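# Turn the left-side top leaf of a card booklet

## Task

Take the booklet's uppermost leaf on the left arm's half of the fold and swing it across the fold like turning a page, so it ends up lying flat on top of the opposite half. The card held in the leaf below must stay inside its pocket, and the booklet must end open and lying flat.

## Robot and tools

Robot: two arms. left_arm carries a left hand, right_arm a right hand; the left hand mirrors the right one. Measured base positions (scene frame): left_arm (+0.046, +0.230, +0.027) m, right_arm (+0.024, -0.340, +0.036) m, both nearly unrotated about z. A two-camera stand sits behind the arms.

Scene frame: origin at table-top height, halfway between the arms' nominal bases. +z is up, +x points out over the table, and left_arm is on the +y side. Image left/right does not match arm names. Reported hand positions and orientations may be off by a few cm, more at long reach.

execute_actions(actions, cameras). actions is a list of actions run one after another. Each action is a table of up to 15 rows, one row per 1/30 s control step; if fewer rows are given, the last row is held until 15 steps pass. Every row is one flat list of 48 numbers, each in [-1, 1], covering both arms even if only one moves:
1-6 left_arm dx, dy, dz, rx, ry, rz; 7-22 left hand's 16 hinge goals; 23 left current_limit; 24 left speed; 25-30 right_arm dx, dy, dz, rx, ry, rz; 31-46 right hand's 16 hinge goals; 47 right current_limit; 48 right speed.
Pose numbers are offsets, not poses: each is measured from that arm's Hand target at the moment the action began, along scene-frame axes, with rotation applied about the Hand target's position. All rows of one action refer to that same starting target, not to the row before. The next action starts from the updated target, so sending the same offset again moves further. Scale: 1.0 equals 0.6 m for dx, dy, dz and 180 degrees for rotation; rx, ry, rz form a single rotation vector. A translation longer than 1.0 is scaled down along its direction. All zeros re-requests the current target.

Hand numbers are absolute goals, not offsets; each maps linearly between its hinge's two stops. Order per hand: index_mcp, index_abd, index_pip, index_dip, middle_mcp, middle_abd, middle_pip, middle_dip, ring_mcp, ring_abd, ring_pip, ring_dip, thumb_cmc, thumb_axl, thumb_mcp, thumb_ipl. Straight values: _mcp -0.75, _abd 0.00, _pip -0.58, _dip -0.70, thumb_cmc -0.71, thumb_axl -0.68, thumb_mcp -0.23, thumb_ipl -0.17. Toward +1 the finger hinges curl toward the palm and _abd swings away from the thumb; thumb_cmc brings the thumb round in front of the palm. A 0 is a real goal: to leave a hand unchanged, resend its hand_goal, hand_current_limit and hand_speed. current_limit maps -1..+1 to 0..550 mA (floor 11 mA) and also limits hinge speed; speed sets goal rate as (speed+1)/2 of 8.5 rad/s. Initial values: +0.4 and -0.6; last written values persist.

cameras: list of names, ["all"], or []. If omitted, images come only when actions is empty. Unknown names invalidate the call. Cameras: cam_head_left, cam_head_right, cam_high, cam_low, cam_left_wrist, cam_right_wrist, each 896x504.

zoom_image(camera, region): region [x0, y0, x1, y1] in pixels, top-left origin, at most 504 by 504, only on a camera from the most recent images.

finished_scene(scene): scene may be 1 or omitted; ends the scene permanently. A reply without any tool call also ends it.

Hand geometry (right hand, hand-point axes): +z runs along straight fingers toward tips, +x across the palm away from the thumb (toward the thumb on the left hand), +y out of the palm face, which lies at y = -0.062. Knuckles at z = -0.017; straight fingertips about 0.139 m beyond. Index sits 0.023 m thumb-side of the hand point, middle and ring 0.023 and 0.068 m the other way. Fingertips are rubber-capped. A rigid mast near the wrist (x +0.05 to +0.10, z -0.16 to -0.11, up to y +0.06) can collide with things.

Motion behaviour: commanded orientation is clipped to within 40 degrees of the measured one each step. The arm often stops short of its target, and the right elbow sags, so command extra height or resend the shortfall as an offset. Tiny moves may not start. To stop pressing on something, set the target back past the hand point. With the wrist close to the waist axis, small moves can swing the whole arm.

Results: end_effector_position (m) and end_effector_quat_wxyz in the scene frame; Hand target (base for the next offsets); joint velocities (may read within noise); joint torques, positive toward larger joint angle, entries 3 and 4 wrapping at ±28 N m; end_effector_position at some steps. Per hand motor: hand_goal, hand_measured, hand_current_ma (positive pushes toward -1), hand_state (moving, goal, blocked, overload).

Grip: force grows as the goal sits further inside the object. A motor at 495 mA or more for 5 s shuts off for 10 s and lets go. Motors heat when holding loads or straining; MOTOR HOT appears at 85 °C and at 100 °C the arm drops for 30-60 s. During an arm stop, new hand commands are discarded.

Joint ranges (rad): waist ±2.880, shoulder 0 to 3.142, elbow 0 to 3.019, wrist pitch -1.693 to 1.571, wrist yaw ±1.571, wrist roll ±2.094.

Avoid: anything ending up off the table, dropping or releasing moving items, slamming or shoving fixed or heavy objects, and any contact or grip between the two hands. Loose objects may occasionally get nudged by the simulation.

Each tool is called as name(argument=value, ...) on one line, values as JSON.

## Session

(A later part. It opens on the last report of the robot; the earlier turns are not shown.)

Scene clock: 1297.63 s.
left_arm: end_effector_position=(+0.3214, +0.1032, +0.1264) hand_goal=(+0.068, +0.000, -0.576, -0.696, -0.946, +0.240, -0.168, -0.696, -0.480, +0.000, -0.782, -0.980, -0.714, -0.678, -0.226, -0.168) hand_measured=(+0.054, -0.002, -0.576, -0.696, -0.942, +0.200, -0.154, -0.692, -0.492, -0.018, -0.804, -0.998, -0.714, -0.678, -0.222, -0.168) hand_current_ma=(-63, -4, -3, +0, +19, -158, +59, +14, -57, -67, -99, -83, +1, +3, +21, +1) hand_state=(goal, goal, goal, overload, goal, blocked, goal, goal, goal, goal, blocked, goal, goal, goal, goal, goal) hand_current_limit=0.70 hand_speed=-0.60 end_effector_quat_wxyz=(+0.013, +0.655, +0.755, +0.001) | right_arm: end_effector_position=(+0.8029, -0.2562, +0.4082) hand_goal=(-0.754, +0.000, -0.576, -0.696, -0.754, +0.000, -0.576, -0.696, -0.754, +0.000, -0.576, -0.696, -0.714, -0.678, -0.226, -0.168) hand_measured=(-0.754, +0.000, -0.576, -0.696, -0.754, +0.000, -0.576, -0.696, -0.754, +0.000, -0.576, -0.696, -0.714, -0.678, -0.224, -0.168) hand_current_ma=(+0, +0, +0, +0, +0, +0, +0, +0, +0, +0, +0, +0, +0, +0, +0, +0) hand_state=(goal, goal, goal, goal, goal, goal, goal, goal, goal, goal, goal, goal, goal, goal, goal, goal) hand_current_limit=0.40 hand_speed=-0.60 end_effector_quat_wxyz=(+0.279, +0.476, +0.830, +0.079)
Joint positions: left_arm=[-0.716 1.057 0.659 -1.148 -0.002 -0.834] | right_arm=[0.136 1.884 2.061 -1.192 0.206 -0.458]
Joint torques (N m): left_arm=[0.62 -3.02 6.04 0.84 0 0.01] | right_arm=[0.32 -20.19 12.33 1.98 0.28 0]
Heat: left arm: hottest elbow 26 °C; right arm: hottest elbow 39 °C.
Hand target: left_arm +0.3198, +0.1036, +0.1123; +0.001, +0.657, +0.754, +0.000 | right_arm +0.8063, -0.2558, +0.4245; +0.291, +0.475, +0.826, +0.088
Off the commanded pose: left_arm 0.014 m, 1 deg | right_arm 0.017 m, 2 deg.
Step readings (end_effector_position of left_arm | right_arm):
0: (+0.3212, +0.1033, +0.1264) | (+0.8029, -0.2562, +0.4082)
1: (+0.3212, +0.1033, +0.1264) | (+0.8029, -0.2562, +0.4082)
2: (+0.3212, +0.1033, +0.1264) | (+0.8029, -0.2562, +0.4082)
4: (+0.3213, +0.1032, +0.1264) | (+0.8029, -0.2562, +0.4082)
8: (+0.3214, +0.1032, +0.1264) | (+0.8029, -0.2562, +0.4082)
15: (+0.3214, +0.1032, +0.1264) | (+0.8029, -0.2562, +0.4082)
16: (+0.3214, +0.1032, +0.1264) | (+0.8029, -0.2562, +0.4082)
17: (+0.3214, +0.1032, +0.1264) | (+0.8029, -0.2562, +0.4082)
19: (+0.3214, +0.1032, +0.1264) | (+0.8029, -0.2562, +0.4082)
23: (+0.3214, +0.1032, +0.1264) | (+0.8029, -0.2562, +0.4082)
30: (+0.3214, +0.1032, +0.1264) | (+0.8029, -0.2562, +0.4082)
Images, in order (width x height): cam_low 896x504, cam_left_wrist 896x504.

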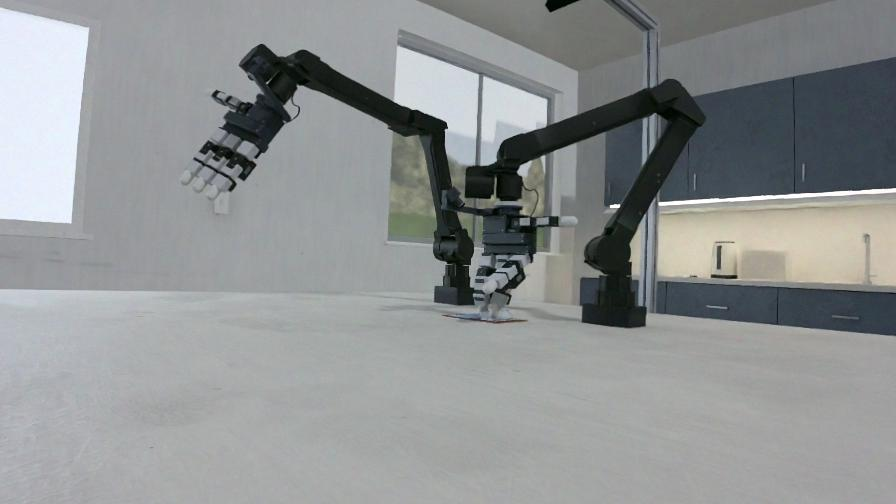

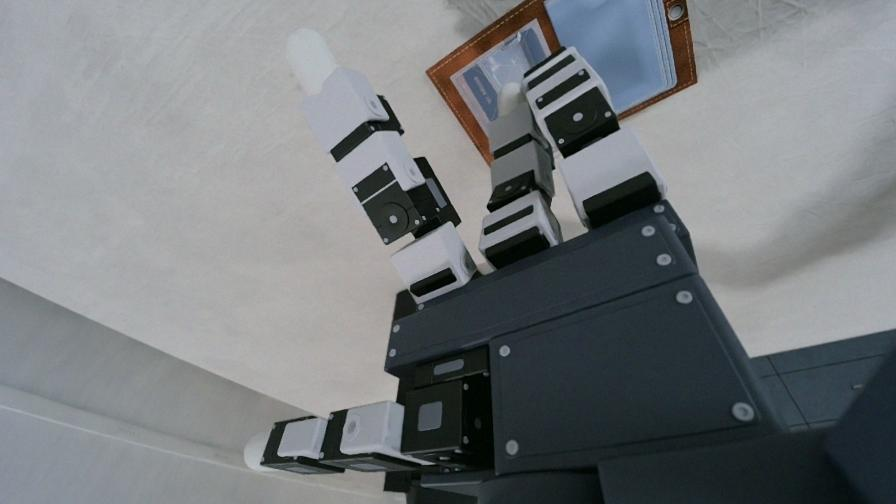

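execute_actions(actions=[[[0,0,0.013,0,0,0,0.068,0,-0.576,-0.696,-0.945,0.24,-0.168,-0.696,-0.479,0,-0.781,-0.98,-0.714,-0.678,-0.226,-0.168,0.7,-0.6,0,0,0,0,0,0,-0.754,0,-0.576,-0.696,-0.754,0,-0.576,-0.696,-0.754,0,-0.576,-0.696,-0.714,-0.678,-0.226,-0.168,0.4,-0.6]],[[0,0,0.0,0,0,0,0.068,0,-0.576,-0.696,-0.945,0.24,-0.168,-0.696,0.2,0.1,-0.781,-0.98,-0.714,-0.678,-0.226,-0.168,0.7,-0.6,0,0,0,0,0,0,-0.754,0,-0.576,-0.696,-0.754,0,-0.576,-0.696,-0.754,0,-0.576,-0.696,-0.714,-0.678,-0.226,-0.168,0.4,-0.6]]], cameras=["cam_left_wrist","cam_low","cam_head_right"])

zoom_image(camera="cam_left_wrist", region=[400, 0, 640, 160])

zoom_image(camera="cam_low", region=[450, 270, 560, 335])

zoom_image(camera="cam_head_right", region=[390, 250, 510, 340])

Scene clock: 1309.43 s.
left_arm: end_effector_position=(+0.3210, +0.1033, +0.1249) hand_goal=(+0.068, +0.000, -0.576, -0.696, -0.946, +0.240, -0.168, -0.696, +0.200, +0.100, -0.782, -0.980, -0.714, -0.678, -0.226, -0.168) hand_measured=(+0.054, -0.002, -0.576, -0.696, -0.936, +0.236, -0.154, -0.692, +0.178, +0.096, -0.786, -0.984, -0.714, -0.678, -0.222, -0.168) hand_current_ma=(-63, -4, -3, +0, +45, -15, +59, +15, -99, -12, -18, -14, +1, +3, +21, +1) hand_state=(goal, goal, goal, overload, goal, goal, goal, goal, blocked, goal, goal, goal, goal, goal, goal, goal) hand_current_limit=0.70 hand_speed=-0.60 end_effector_quat_wxyz=(+0.010, +0.655, +0.755, +0.001) | right_arm: end_effector_position=(+0.8029, -0.2562, +0.4082) hand_goal=(-0.754, +0.000, -0.576, -0.696, -0.754, +0.000, -0.576, -0.696, -0.754, +0.000, -0.576, -0.696, -0.714, -0.678, -0.226, -0.168) hand_measured=(-0.754, +0.000, -0.576, -0.696, -0.754, +0.000, -0.576, -0.696, -0.754, +0.000, -0.576, -0.696, -0.714, -0.678, -0.224, -0.168) hand_current_ma=(+0, +0, +0, +0, +0, +0, +0, +0, +0, +0, +0, +0, +0, +0, +0, +0) hand_state=(goal, goal, goal, goal, goal, goal, goal, goal, goal, goal, goal, goal, goal, goal, goal, goal) hand_current_limit=0.40 hand_speed=-0.60 end_effector_quat_wxyz=(+0.279, +0.476, +0.830, +0.079)
Joint positions: left_arm=[-0.716 1.061 0.658 -1.148 -0.001 -0.834] | right_arm=[0.136 1.884 2.061 -1.192 0.206 -0.458]
Joint torques (N m): left_arm=[0.85 -3.78 7.34 0.1 -0.04 0.02] | right_arm=[0.32 -20.19 12.31 1.98 0.28 0]
Heat: left arm: hottest elbow 26 °C; right arm: hottest elbow 39 °C.
Hand target: left_arm +0.3198, +0.1037, +0.1201; +0.000, +0.657, +0.754, +0.000 | right_arm +0.8063, -0.2558, +0.4245; +0.291, +0.475, +0.826, +0.088
Off the commanded pose: left_arm 0.005 m, 1 deg | right_arm 0.017 m, 2 deg.
Step readings (end_effector_position of left_arm | right_arm):
0: (+0.3214, +0.1032, +0.1264) | (+0.8029, -0.2562, +0.4082)
1: (+0.3214, +0.1032, +0.1264) | (+0.8029, -0.2562, +0.4082)
2: (+0.3214, +0.1032, +0.1264) | (+0.8029, -0.2562, +0.4082)
4: (+0.3214, +0.1032, +0.1264) | (+0.8029, -0.2562, +0.4082)
8: (+0.3214, +0.1032, +0.1264) | (+0.8029, -0.2562, +0.4082)
15: (+0.3214, +0.1032, +0.1264) | (+0.8029, -0.2562, +0.4082)
16: (+0.3214, +0.1032, +0.1264) | (+0.8029, -0.2562, +0.4082)
17: (+0.3214, +0.1032, +0.1264) | (+0.8029, -0.2562, +0.4082)
19: (+0.3211, +0.1031, +0.1260) | (+0.8029, -0.2562, +0.4082)
23: (+0.3209, +0.1033, +0.1249) | (+0.8029, -0.2562, +0.4082)
30: (+0.3209, +0.1033, +0.1249) | (+0.8029, -0.2562, +0.4082)
Images, in order (width x height): cam_head_right 896x504, cam_low 896x504, cam_left_wrist 896x504.

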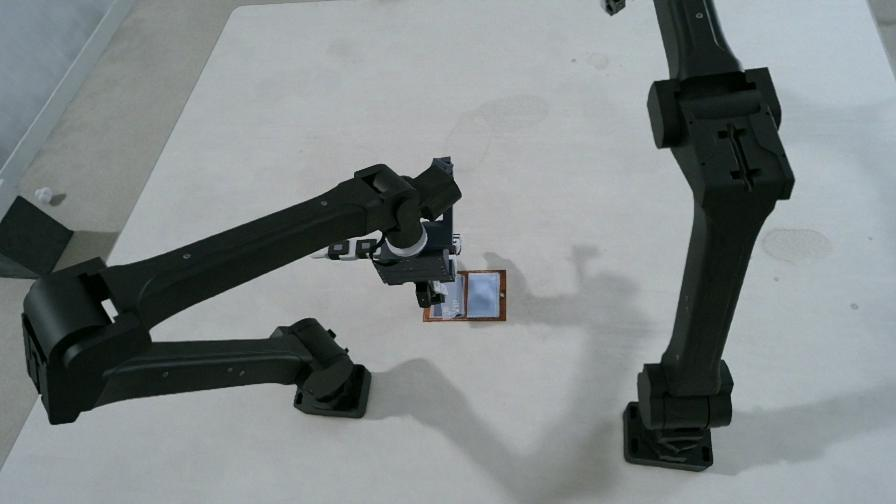

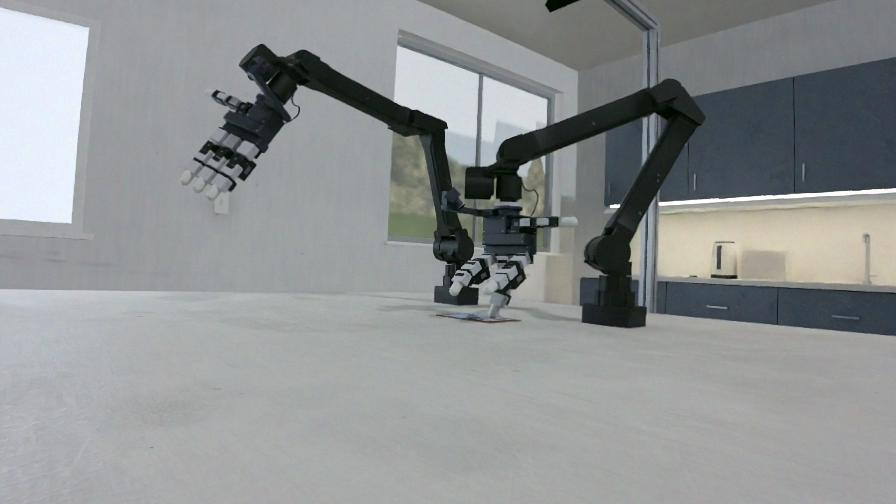

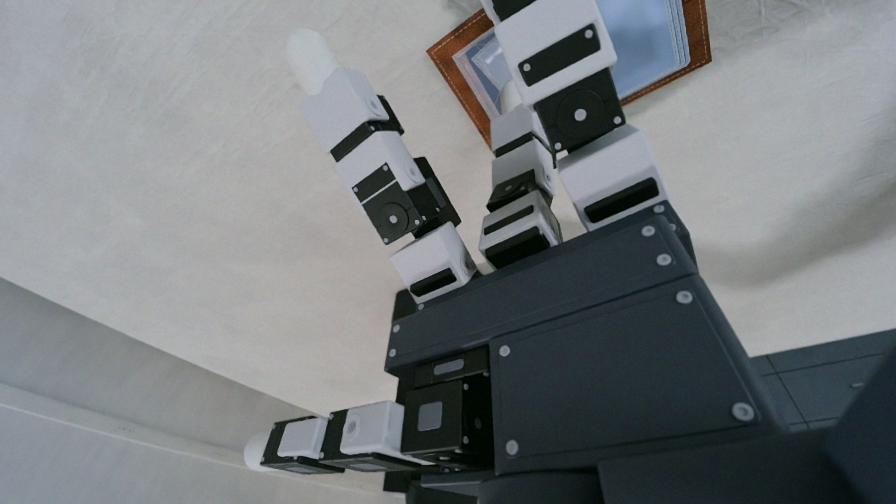

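Scaled by 2.100 from the camera's 896x504 image, which has a finer 1280x720 frame.

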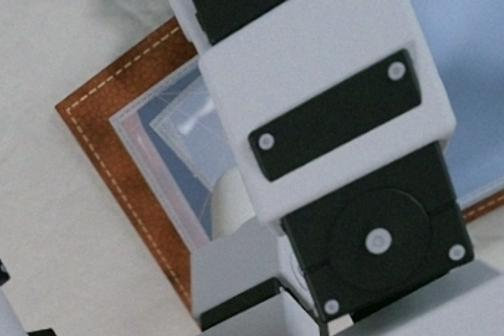

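Scaled by 4.582 from the camera's 896x504 image, which has a finer 1280x720 frame.

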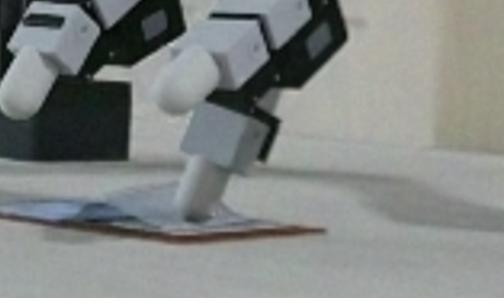

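Scaled by 4.200 from the camera's 896x504 image, which has a finer 1280x720 frame.

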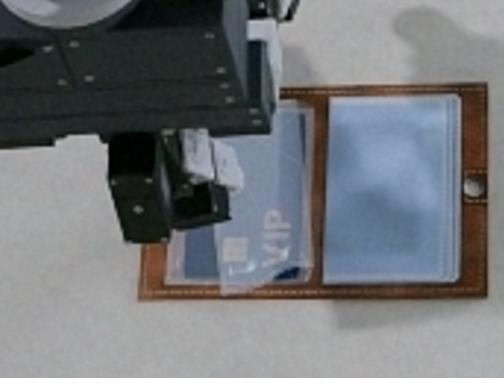

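execute_actions(actions=[[[0,-0.025,0,0,0,0,0.068,0,-0.576,-0.696,-0.945,0.24,-0.168,-0.696,0.2,0.1,-0.781,-0.98,-0.714,-0.678,-0.226,-0.168,0.7,-0.6,0,0,0,0,0,0,-0.754,0,-0.576,-0.696,-0.754,0,-0.576,-0.696,-0.754,0,-0.576,-0.696,-0.714,-0.678,-0.226,-0.168,0.4,-0.6]]], cameras=["cam_left_wrist","cam_low","cam_head_right"])

zoom_image(camera="cam_low", region=[440, 270, 550, 335])

zoom_image(camera="cam_head_right", region=[390, 250, 510, 340])

Scene clock: 1316.67 s.
left_arm: end_effector_position=(+0.3169, +0.0965, +0.1239) hand_goal=(+0.068, +0.000, -0.576, -0.696, -0.946, +0.240, -0.168, -0.696, +0.200, +0.100, -0.782, -0.980, -0.714, -0.678, -0.226, -0.168) hand_measured=(+0.054, -0.002, -0.576, -0.696, -0.928, +0.230, -0.132, -0.680, +0.180, +0.096, -0.786, -0.984, -0.714, -0.678, -0.222, -0.168) hand_current_ma=(-63, -4, -3, +0, +79, -38, +162, +70, -99, -11, -18, -14, +1, +3, +21, +1) hand_state=(goal, goal, goal, overload, goal, goal, blocked, goal, blocked, goal, goal, goal, goal, goal, goal, goal) hand_current_limit=0.70 hand_speed=-0.60 end_effector_quat_wxyz=(+0.006, +0.656, +0.755, +0.004) | right_arm: end_effector_position=(+0.8029, -0.2562, +0.4082) hand_goal=(-0.754, +0.000, -0.576, -0.696, -0.754, +0.000, -0.576, -0.696, -0.754, +0.000, -0.576, -0.696, -0.714, -0.678, -0.226, -0.168) hand_measured=(-0.754, +0.000, -0.576, -0.696, -0.754, +0.000, -0.576, -0.696, -0.754, +0.000, -0.576, -0.696, -0.714, -0.678, -0.224, -0.168) hand_current_ma=(+0, +0, +0, +0, +0, +0, +0, +0, +0, +0, +0, +0, +0, +0, +0, +0) hand_state=(goal, goal, goal, goal, goal, goal, goal, goal, goal, goal, goal, goal, goal, goal, goal, goal) hand_current_limit=0.40 hand_speed=-0.60 end_effector_quat_wxyz=(+0.279, +0.476, +0.830, +0.079)
Joint positions: left_arm=[-0.751 1.073 0.663 -1.148 -0.007 -0.867] | right_arm=[0.136 1.884 2.061 -1.192 0.206 -0.458]
Joint torques (N m): left_arm=[-0.09 -2.84 8.64 0.39 0.2 -0.1] | right_arm=[0.32 -20.19 12.33 1.98 0.28 0]
Heat: left arm: hottest elbow 26 °C; right arm: hottest elbow 39 °C.
Hand target: left_arm +0.3198, +0.0885, +0.1201; +0.001, +0.657, +0.754, +0.000 | right_arm +0.8063, -0.2558, +0.4245; +0.291, +0.475, +0.826, +0.088
Off the commanded pose: left_arm 0.009 m, 1 deg | right_arm 0.017 m, 2 deg.
Step readings (end_effector_position of left_arm | right_arm):
0: (+0.3210, +0.1033, +0.1249) | (+0.8029, -0.2562, +0.4082)
1: (+0.3210, +0.1033, +0.1249) | (+0.8029, -0.2562, +0.4082)
2: (+0.3206, +0.1027, +0.1247) | (+0.8029, -0.2562, +0.4082)
4: (+0.3196, +0.1014, +0.1243) | (+0.8029, -0.2562, +0.4082)
8: (+0.3171, +0.0975, +0.1239) | (+0.8029, -0.2562, +0.4082)
15: (+0.3171, +0.0964, +0.1239) | (+0.8029, -0.2562, +0.4082)
Images, in order (width x height): cam_head_right 896x504, cam_low 896x504, cam_left_wrist 896x504.

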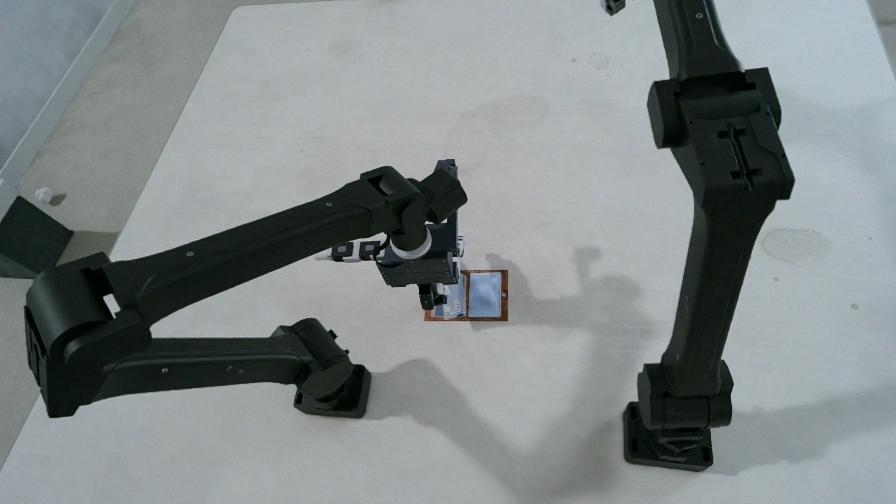

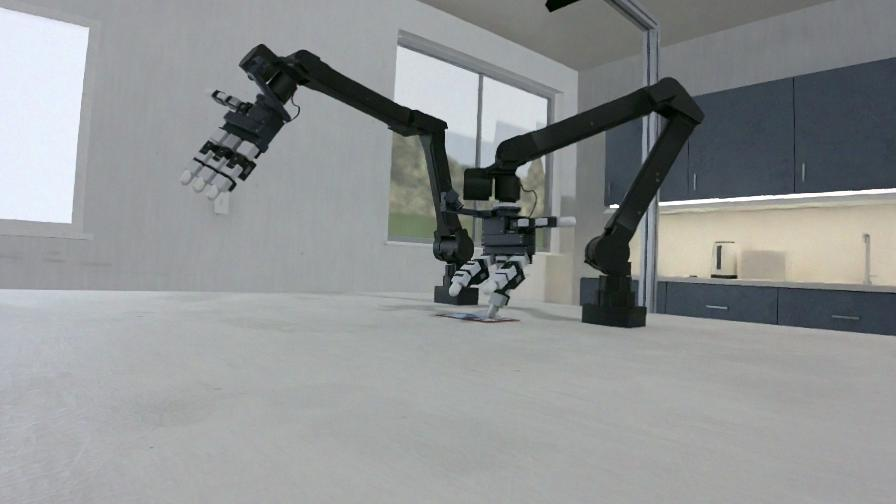

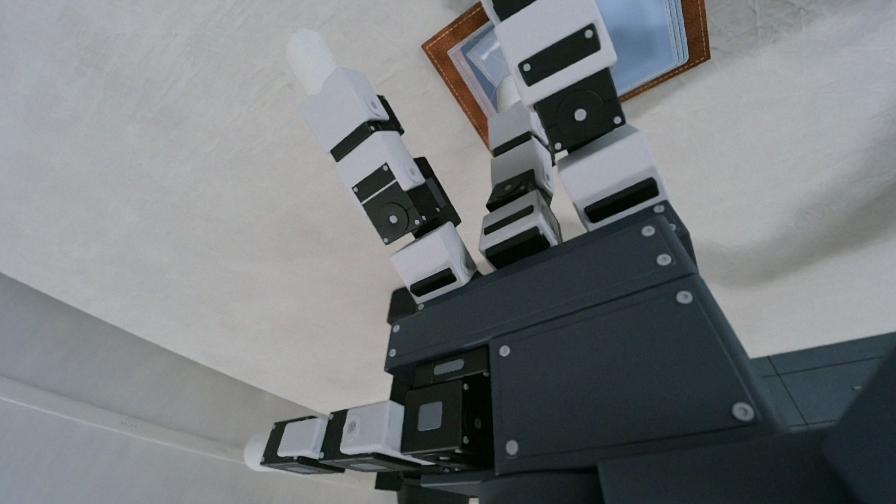

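Scaled by 4.582 from the camera's 896x504 image, which has a finer 1280x720 frame.

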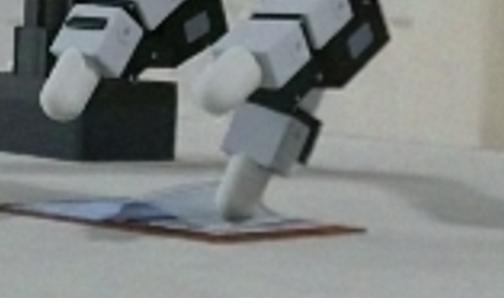

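Scaled by 4.200 from the camera's 896x504 image, which has a finer 1280x720 frame.

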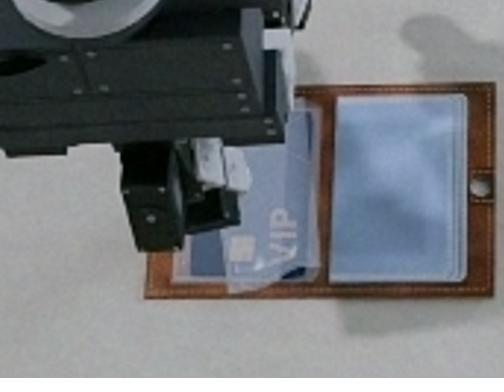

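execute_actions(actions=[[[0,0,0.012,0,0,0,0.068,0,-0.576,-0.696,-0.945,0.24,-0.168,-0.696,0.2,0.1,-0.781,-0.98,-0.714,-0.678,-0.226,-0.168,0.7,-0.6,0,0,0,0,0,0,-0.754,0,-0.576,-0.696,-0.754,0,-0.576,-0.696,-0.754,0,-0.576,-0.696,-0.714,-0.678,-0.226,-0.168,0.4,-0.6]],[[0,-0.025,0,0,0,0,0.068,0,-0.576,-0.696,-0.945,0.24,-0.168,-0.696,0.2,0.1,-0.781,-0.98,-0.714,-0.678,-0.226,-0.168,0.7,-0.6,0,0,0,0,0,0,-0.754,0,-0.576,-0.696,-0.754,0,-0.576,-0.696,-0.754,0,-0.576,-0.696,-0.714,-0.678,-0.226,-0.168,0.4,-0.6]]], cameras=["cam_left_wrist","cam_low","cam_head_right"])

zoom_image(camera="cam_low", region=[440, 270, 550, 335])

zoom_image(camera="cam_head_right", region=[390, 250, 510, 340])

Scene clock: 1325.57 s.
left_arm: end_effector_position=(+0.3149, +0.0836, +0.1238) hand_goal=(+0.068, +0.000, -0.576, -0.696, -0.946, +0.240, -0.168, -0.696, +0.200, +0.100, -0.782, -0.980, -0.714, -0.678, -0.226, -0.168) hand_measured=(+0.054, -0.002, -0.576, -0.696, -0.924, +0.236, -0.132, -0.680, +0.180, +0.096, -0.786, -0.984, -0.714, -0.678, -0.222, -0.168) hand_current_ma=(-63, -4, -3, +0, +102, -16, +162, +70, -99, -11, -18, -14, +1, +3, +21, +1) hand_state=(goal, goal, goal, overload, blocked, goal, blocked, goal, blocked, goal, goal, goal, goal, goal, goal, goal) hand_current_limit=0.70 hand_speed=-0.60 end_effector_quat_wxyz=(-0.001, +0.657, +0.754, +0.004) | right_arm: end_effector_position=(+0.8029, -0.2562, +0.4082) hand_goal=(-0.754, +0.000, -0.576, -0.696, -0.754, +0.000, -0.576, -0.696, -0.754, +0.000, -0.576, -0.696, -0.714, -0.678, -0.226, -0.168) hand_measured=(-0.754, +0.000, -0.576, -0.696, -0.754, +0.000, -0.576, -0.696, -0.754, +0.000, -0.576, -0.696, -0.714, -0.678, -0.224, -0.168) hand_current_ma=(+0, +0, +0, +0, +0, +0, +0, +0, +0, +0, +0, +0, +0, +0, +0, +0) hand_state=(goal, goal, goal, goal, goal, goal, goal, goal, goal, goal, goal, goal, goal, goal, goal, goal) hand_current_limit=0.40 hand_speed=-0.60 end_effector_quat_wxyz=(+0.279, +0.476, +0.830, +0.079)
Joint positions: left_arm=[-0.793 1.106 0.686 -1.153 -0.008 -0.907] | right_arm=[0.136 1.884 2.061 -1.192 0.206 -0.458]
Joint torques (N m): left_arm=[0.32 -3.84 9.66 0.05 0.2 -0.12] | right_arm=[0.32 -20.19 12.31 1.96 0.27 0]
Heat: left arm: hottest elbow 25 °C; right arm: hottest elbow 39 °C.
Hand target: left_arm +0.3198, +0.0737, +0.1273; +0.000, +0.657, +0.754, +0.000 | right_arm +0.8063, -0.2558, +0.4245; +0.291, +0.475, +0.826, +0.088
Off the commanded pose: left_arm 0.012 m, 0 deg | right_arm 0.017 m, 2 deg.
Step readings (end_effector_position of left_arm | right_arm):
0: (+0.3169, +0.0965, +0.1239) | (+0.8029, -0.2562, +0.4082)
1: (+0.3169, +0.0965, +0.1239) | (+0.8029, -0.2562, +0.4082)
2: (+0.3170, +0.0965, +0.1240) | (+0.8029, -0.2562, +0.4082)
4: (+0.3169, +0.0965, +0.1241) | (+0.8029, -0.2562, +0.4082)
8: (+0.3167, +0.0967, +0.1241) | (+0.8029, -0.2562, +0.4082)
15: (+0.3165, +0.0969, +0.1240) | (+0.8029, -0.2562, +0.4082)
16: (+0.3166, +0.0967, +0.1240) | (+0.8029, -0.2562, +0.4082)
17: (+0.3164, +0.0962, +0.1240) | (+0.8029, -0.2562, +0.4082)
19: (+0.3158, +0.0924, +0.1240) | (+0.8029, -0.2562, +0.4082)
23: (+0.3152, +0.0841, +0.1238) | (+0.8029, -0.2562, +0.4082)
30: (+0.3150, +0.0834, +0.1238) | (+0.8029, -0.2562, +0.4082)
Images, in order (width x height): cam_head_right 896x504, cam_low 896x504, cam_left_wrist 896x504.

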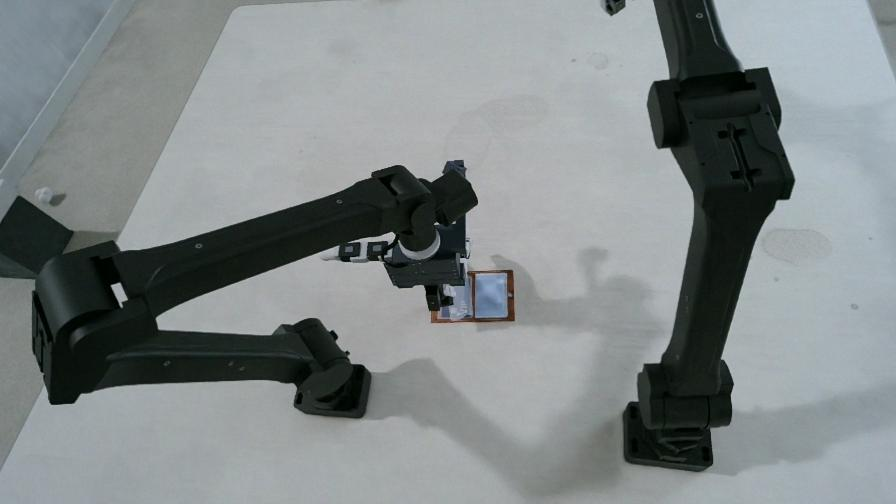

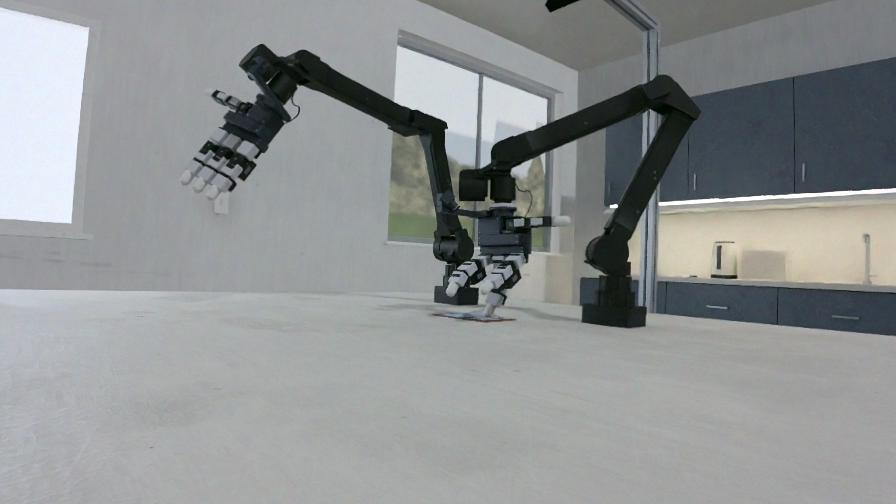

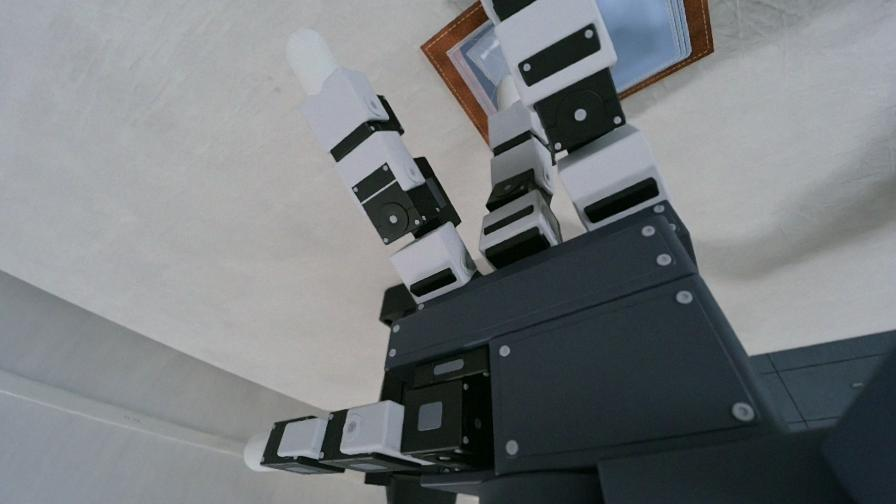

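Scaled by 4.582 from the camera's 896x504 image, which has a finer 1280x720 frame.

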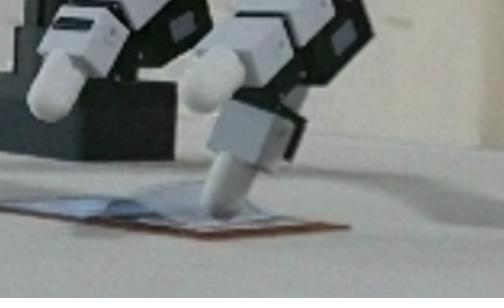

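Scaled by 4.200 from the camera's 896x504 image, which has a finer 1280x720 frame.

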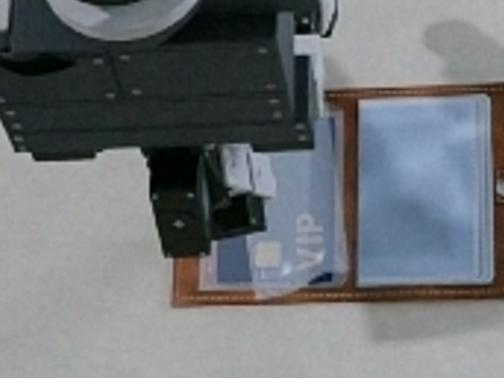

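execute_actions(actions=[[[0,0,0.005,0,0,0,0.068,0,-0.576,-0.696,-0.932,0.25,-0.138,-0.69,0.2,0.1,-0.781,-0.98,-0.714,-0.678,-0.226,-0.168,0.5,-0.6,0,0,0,0,0,0,-0.754,0,-0.576,-0.696,-0.754,0,-0.576,-0.696,-0.754,0,-0.576,-0.696,-0.714,-0.678,-0.226,-0.168,0.4,-0.6]],[[0,-0.02,0,0,0,0,0.068,0,-0.576,-0.696,-0.932,0.25,-0.138,-0.69,0.2,0.1,-0.781,-0.98,-0.714,-0.678,-0.226,-0.168,0.5,-0.6,0,0,0,0,0,0,-0.754,0,-0.576,-0.696,-0.754,0,-0.576,-0.696,-0.754,0,-0.576,-0.696,-0.714,-0.678,-0.226,-0.168,0.4,-0.6]]], cameras=["cam_left_wrist","cam_low","cam_head_right"])

zoom_image(camera="cam_low", region=[440, 270, 550, 335])

zoom_image(camera="cam_head_right", region=[390, 250, 530, 340])

Scene clock: 1404.17 s.
left_arm: end_effector_position=(+0.3132, +0.0734, +0.1234) hand_goal=(+0.068, +0.000, -0.576, -0.696, -0.932, +0.250, -0.138, -0.690, +0.200, +0.100, -0.782, -0.980, -0.714, -0.678, -0.226, -0.168) hand_measured=(+0.054, -0.002, -0.576, -0.696, -0.920, +0.240, -0.122, -0.680, +0.180, +0.096, -0.786, -0.984, -0.714, -0.678, -0.222, -0.168) hand_current_ma=(-63, -4, -3, +0, +60, -34, +71, +43, -98, -11, -18, -14, +1, +3, +21, +1) hand_state=(goal, goal, goal, overload, goal, goal, goal, goal, blocked, goal, goal, goal, goal, goal, goal, goal) hand_current_limit=0.50 hand_speed=-0.60 end_effector_quat_wxyz=(-0.006, +0.657, +0.754, +0.004) | right_arm: end_effector_position=(+0.8029, -0.2562, +0.4082) hand_goal=(-0.754, +0.000, -0.576, -0.696, -0.754, +0.000, -0.576, -0.696, -0.754, +0.000, -0.576, -0.696, -0.714, -0.678, -0.226, -0.168) hand_measured=(-0.754, +0.000, -0.576, -0.696, -0.754, +0.000, -0.576, -0.696, -0.754, +0.000, -0.576, -0.696, -0.714, -0.678, -0.224, -0.168) hand_current_ma=(+0, +0, +0, +0, +0, +0, +0, +0, +0, +0, +0, +0, +0, +0, +0, +0) hand_state=(goal, goal, goal, goal, goal, goal, goal, goal, goal, goal, goal, goal, goal, goal, goal, goal) hand_current_limit=0.40 hand_speed=-0.60 end_effector_quat_wxyz=(+0.279, +0.476, +0.830, +0.079)
Joint positions: left_arm=[-0.825 1.131 0.704 -1.155 -0.007 -0.937] | right_arm=[0.136 1.884 2.061 -1.192 0.206 -0.458]
Joint torques (N m): left_arm=[0.15 -4.78 10.15 0.02 0.17 -0.14] | right_arm=[0.32 -20.19 12.31 1.96 0.28 0]
Heat: left arm: hottest elbow 26 °C; right arm: hottest elbow 39 °C.
Hand target: left_arm +0.3198, +0.0616, +0.1303; +0.001, +0.657, +0.754, +0.000 | right_arm +0.8063, -0.2558, +0.4245; +0.291, +0.475, +0.826, +0.088
Off the commanded pose: left_arm 0.015 m, 1 deg | right_arm 0.017 m, 2 deg.
Step readings (end_effector_position of left_arm | right_arm):
0: (+0.3149, +0.0836, +0.1238) | (+0.8029, -0.2562, +0.4082)
1: (+0.3149, +0.0836, +0.1238) | (+0.8029, -0.2562, +0.4082)
2: (+0.3148, +0.0836, +0.1238) | (+0.8029, -0.2562, +0.4082)
4: (+0.3146, +0.0836, +0.1236) | (+0.8029, -0.2562, +0.4082)
8: (+0.3144, +0.0837, +0.1236) | (+0.8029, -0.2562, +0.4082)
15: (+0.3144, +0.0838, +0.1236) | (+0.8029, -0.2562, +0.4082)
16: (+0.3143, +0.0839, +0.1236) | (+0.8029, -0.2562, +0.4082)
17: (+0.3142, +0.0833, +0.1236) | (+0.8029, -0.2562, +0.4082)
19: (+0.3138, +0.0806, +0.1236) | (+0.8029, -0.2562, +0.4082)
23: (+0.3133, +0.0739, +0.1233) | (+0.8029, -0.2562, +0.4082)
30: (+0.3132, +0.0733, +0.1234) | (+0.8029, -0.2562, +0.4082)
Images, in order (width x height): cam_head_right 896x504, cam_low 896x504, cam_left_wrist 896x504.

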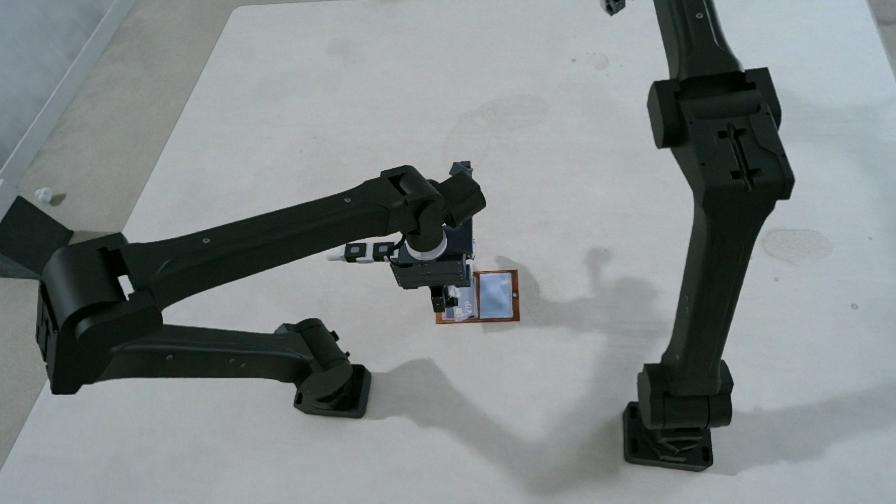

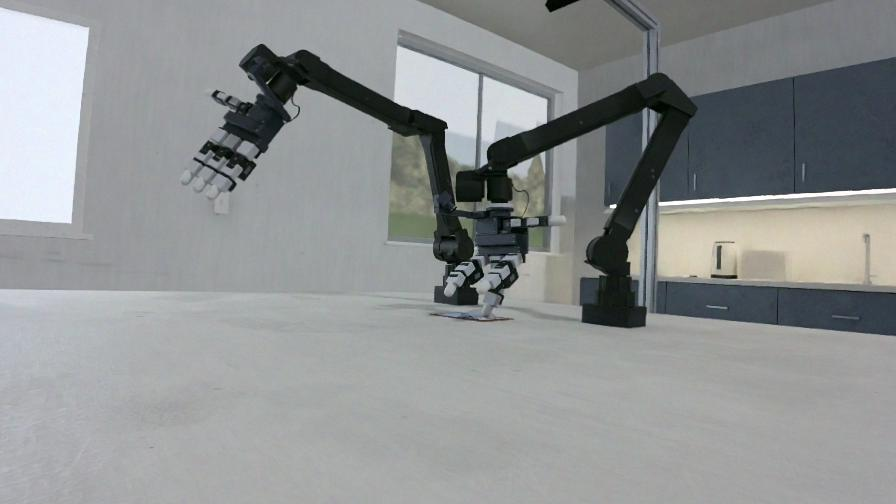

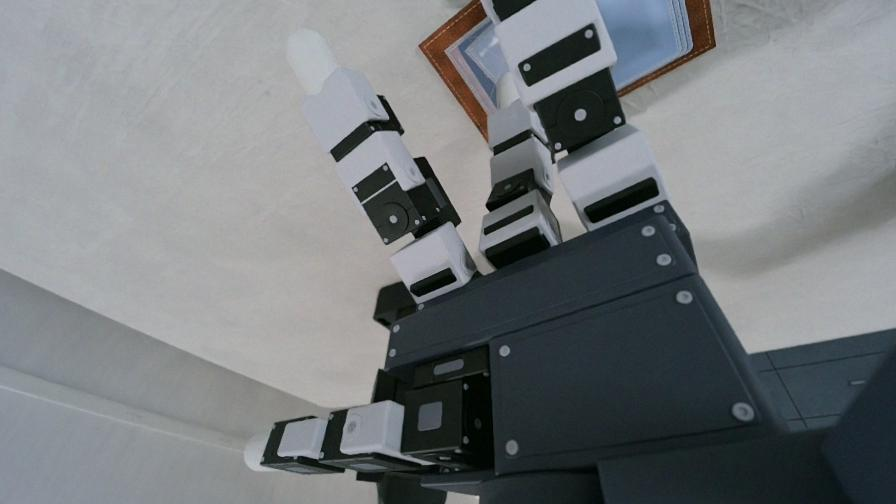

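Scaled by 4.582 from the camera's 896x504 image, which has a finer 1280x720 frame.

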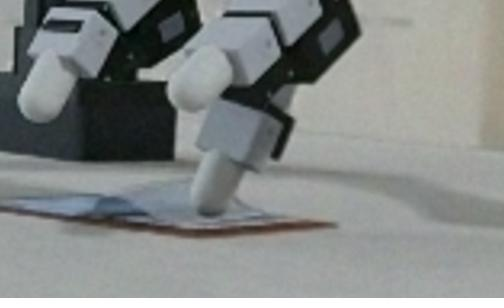

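Scaled by 3.600 from the camera's 896x504 image, which has a finer 1280x720 frame.

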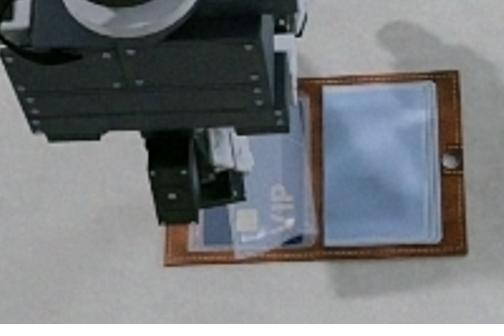

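execute_actions(actions=[[[0,0,0,0,0,0,0.068,0,-0.576,-0.696,-0.94,0.12,-0.145,-0.696,0.2,0.1,-0.781,-0.98,-0.714,-0.678,-0.226,-0.168,0.6,-0.75,0,0,0,0,0,0,-0.754,0,-0.576,-0.696,-0.754,0,-0.576,-0.696,-0.754,0,-0.576,-0.696,-0.714,-0.678,-0.226,-0.168,0.4,-0.6]],[[0,0,0,0,0,0,0.068,0,-0.576,-0.696,-0.952,0.0,-0.14,-0.696,0.2,0.1,-0.781,-0.98,-0.714,-0.678,-0.226,-0.168,0.6,-0.75,0,0,0,0,0,0,-0.754,0,-0.576,-0.696,-0.754,0,-0.576,-0.696,-0.754,0,-0.576,-0.696,-0.714,-0.678,-0.226,-0.168,0.4,-0.6]]], cameras=["cam_left_wrist","cam_low","cam_head_right"])

zoom_image(camera="cam_low", region=[440, 270, 550, 335])

zoom_image(camera="cam_head_right", region=[390, 250, 530, 340])

Scene clock: 1469.20 s.
left_arm: end_effector_position=(+0.3137, +0.0702, +0.1251) hand_goal=(+0.068, +0.000, -0.576, -0.696, -0.952, +0.000, -0.140, -0.696, +0.200, +0.100, -0.782, -0.980, -0.714, -0.678, -0.226, -0.168) hand_measured=(+0.054, -0.002, -0.576, -0.696, -0.926, +0.032, -0.124, -0.684, +0.180, +0.098, -0.786, -0.984, -0.714, -0.678, -0.222, -0.168) hand_current_ma=(-63, -4, -3, +0, +122, +129, +70, +54, -98, -10, -18, -14, +1, +3, +21, +1) hand_state=(goal, goal, goal, overload, blocked, blocked, goal, goal, blocked, goal, goal, goal, goal, goal, goal, goal) hand_current_limit=0.60 hand_speed=-0.75 end_effector_quat_wxyz=(-0.003, +0.658, +0.753, +0.001) | right_arm: end_effector_position=(+0.8029, -0.2562, +0.4082) hand_goal=(-0.754, +0.000, -0.576, -0.696, -0.754, +0.000, -0.576, -0.696, -0.754, +0.000, -0.576, -0.696, -0.714, -0.678, -0.226, -0.168) hand_measured=(-0.754, +0.000, -0.576, -0.696, -0.754, +0.000, -0.576, -0.696, -0.754, +0.000, -0.576, -0.696, -0.714, -0.678, -0.224, -0.168) hand_current_ma=(+0, +0, +0, +0, +0, +0, +0, +0, +0, +0, +0, +0, +0, +0, +0, +0) hand_state=(goal, goal, goal, goal, goal, goal, goal, goal, goal, goal, goal, goal, goal, goal, goal, goal) hand_current_limit=0.40 hand_speed=-0.60 end_effector_quat_wxyz=(+0.279, +0.476, +0.830, +0.079)
Joint positions: left_arm=[-0.827 1.132 0.71 -1.155 -0.001 -0.938] | right_arm=[0.136 1.884 2.061 -1.192 0.206 -0.458]
Joint torques (N m): left_arm=[0.26 -5.19 9.68 0.01 -0.05 -0.11] | right_arm=[0.32 -20.19 12.31 1.98 0.28 -0.01]
Heat: left arm: hottest elbow 29 °C; right arm: hottest elbow 39 °C.
Hand target: left_arm +0.3198, +0.0617, +0.1303; +0.000, +0.657, +0.754, +0.000 | right_arm +0.8063, -0.2558, +0.4245; +0.291, +0.475, +0.826, +0.088
Off the commanded pose: left_arm 0.012 m, 0 deg | right_arm 0.017 m, 2 deg.
Step readings (end_effector_position of left_arm | right_arm):
0: (+0.3132, +0.0734, +0.1234) | (+0.8029, -0.2562, +0.4082)
1: (+0.3132, +0.0734, +0.1234) | (+0.8029, -0.2562, +0.4082)
2: (+0.3132, +0.0731, +0.1236) | (+0.8029, -0.2562, +0.4082)
4: (+0.3131, +0.0720, +0.1238) | (+0.8029, -0.2562, +0.4082)
8: (+0.3132, +0.0708, +0.1244) | (+0.8029, -0.2562, +0.4082)
15: (+0.3132, +0.0708, +0.1244) | (+0.8029, -0.2562, +0.4082)
16: (+0.3132, +0.0708, +0.1244) | (+0.8029, -0.2562, +0.4082)
17: (+0.3133, +0.0707, +0.1245) | (+0.8029, -0.2562, +0.4082)
19: (+0.3137, +0.0702, +0.1251) | (+0.8029, -0.2562, +0.4082)
23: (+0.3137, +0.0702, +0.1251) | (+0.8029, -0.2562, +0.4082)
30: (+0.3137, +0.0702, +0.1251) | (+0.8029, -0.2562, +0.4082)
Images, in order (width x height): cam_head_right 896x504, cam_low 896x504, cam_left_wrist 896x504.

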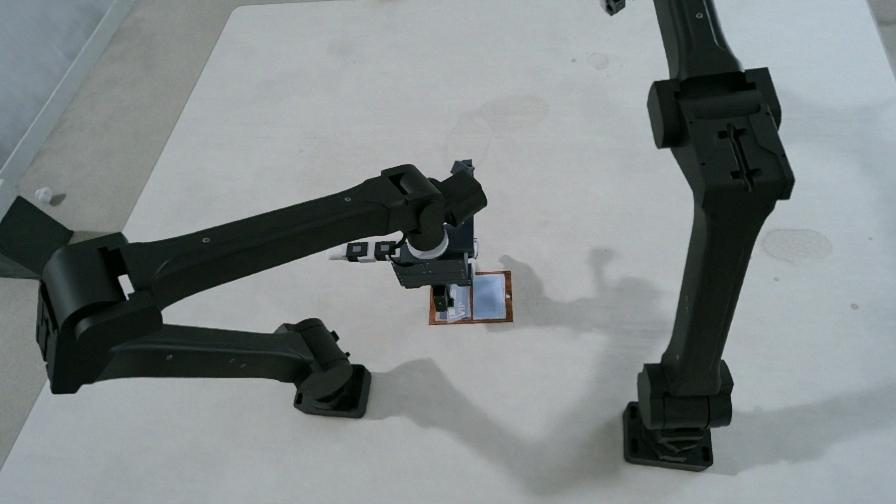

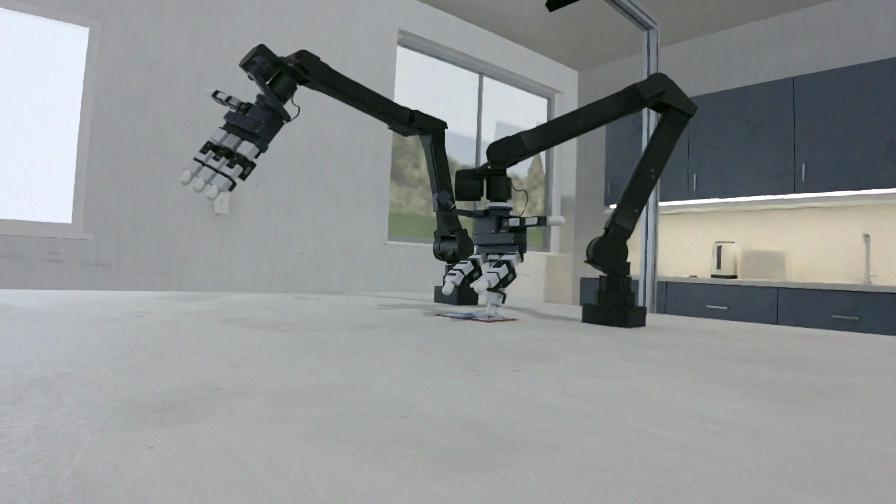

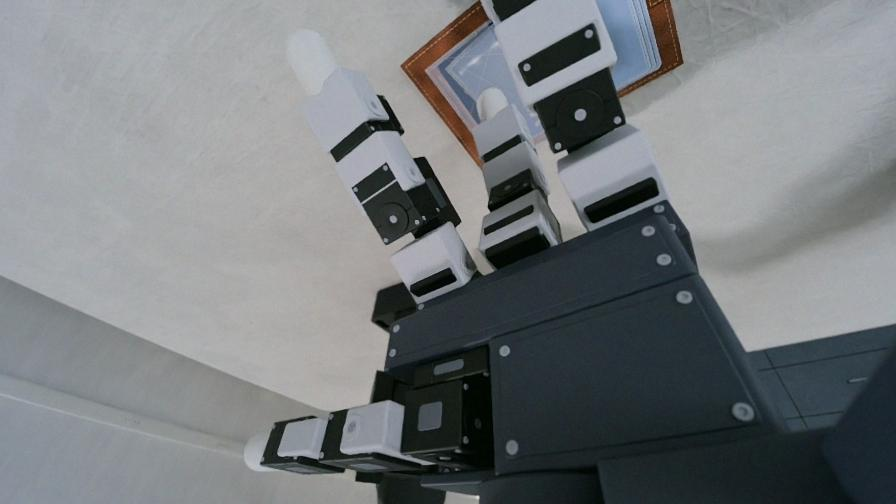

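Scaled by 4.582 from the camera's 896x504 image, which has a finer 1280x720 frame.

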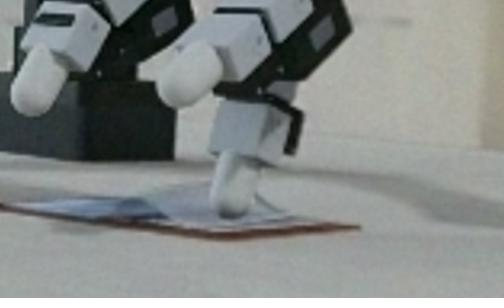

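Scaled by 3.600 from the camera's 896x504 image, which has a finer 1280x720 frame.

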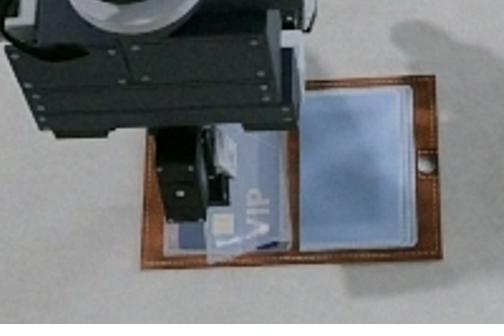

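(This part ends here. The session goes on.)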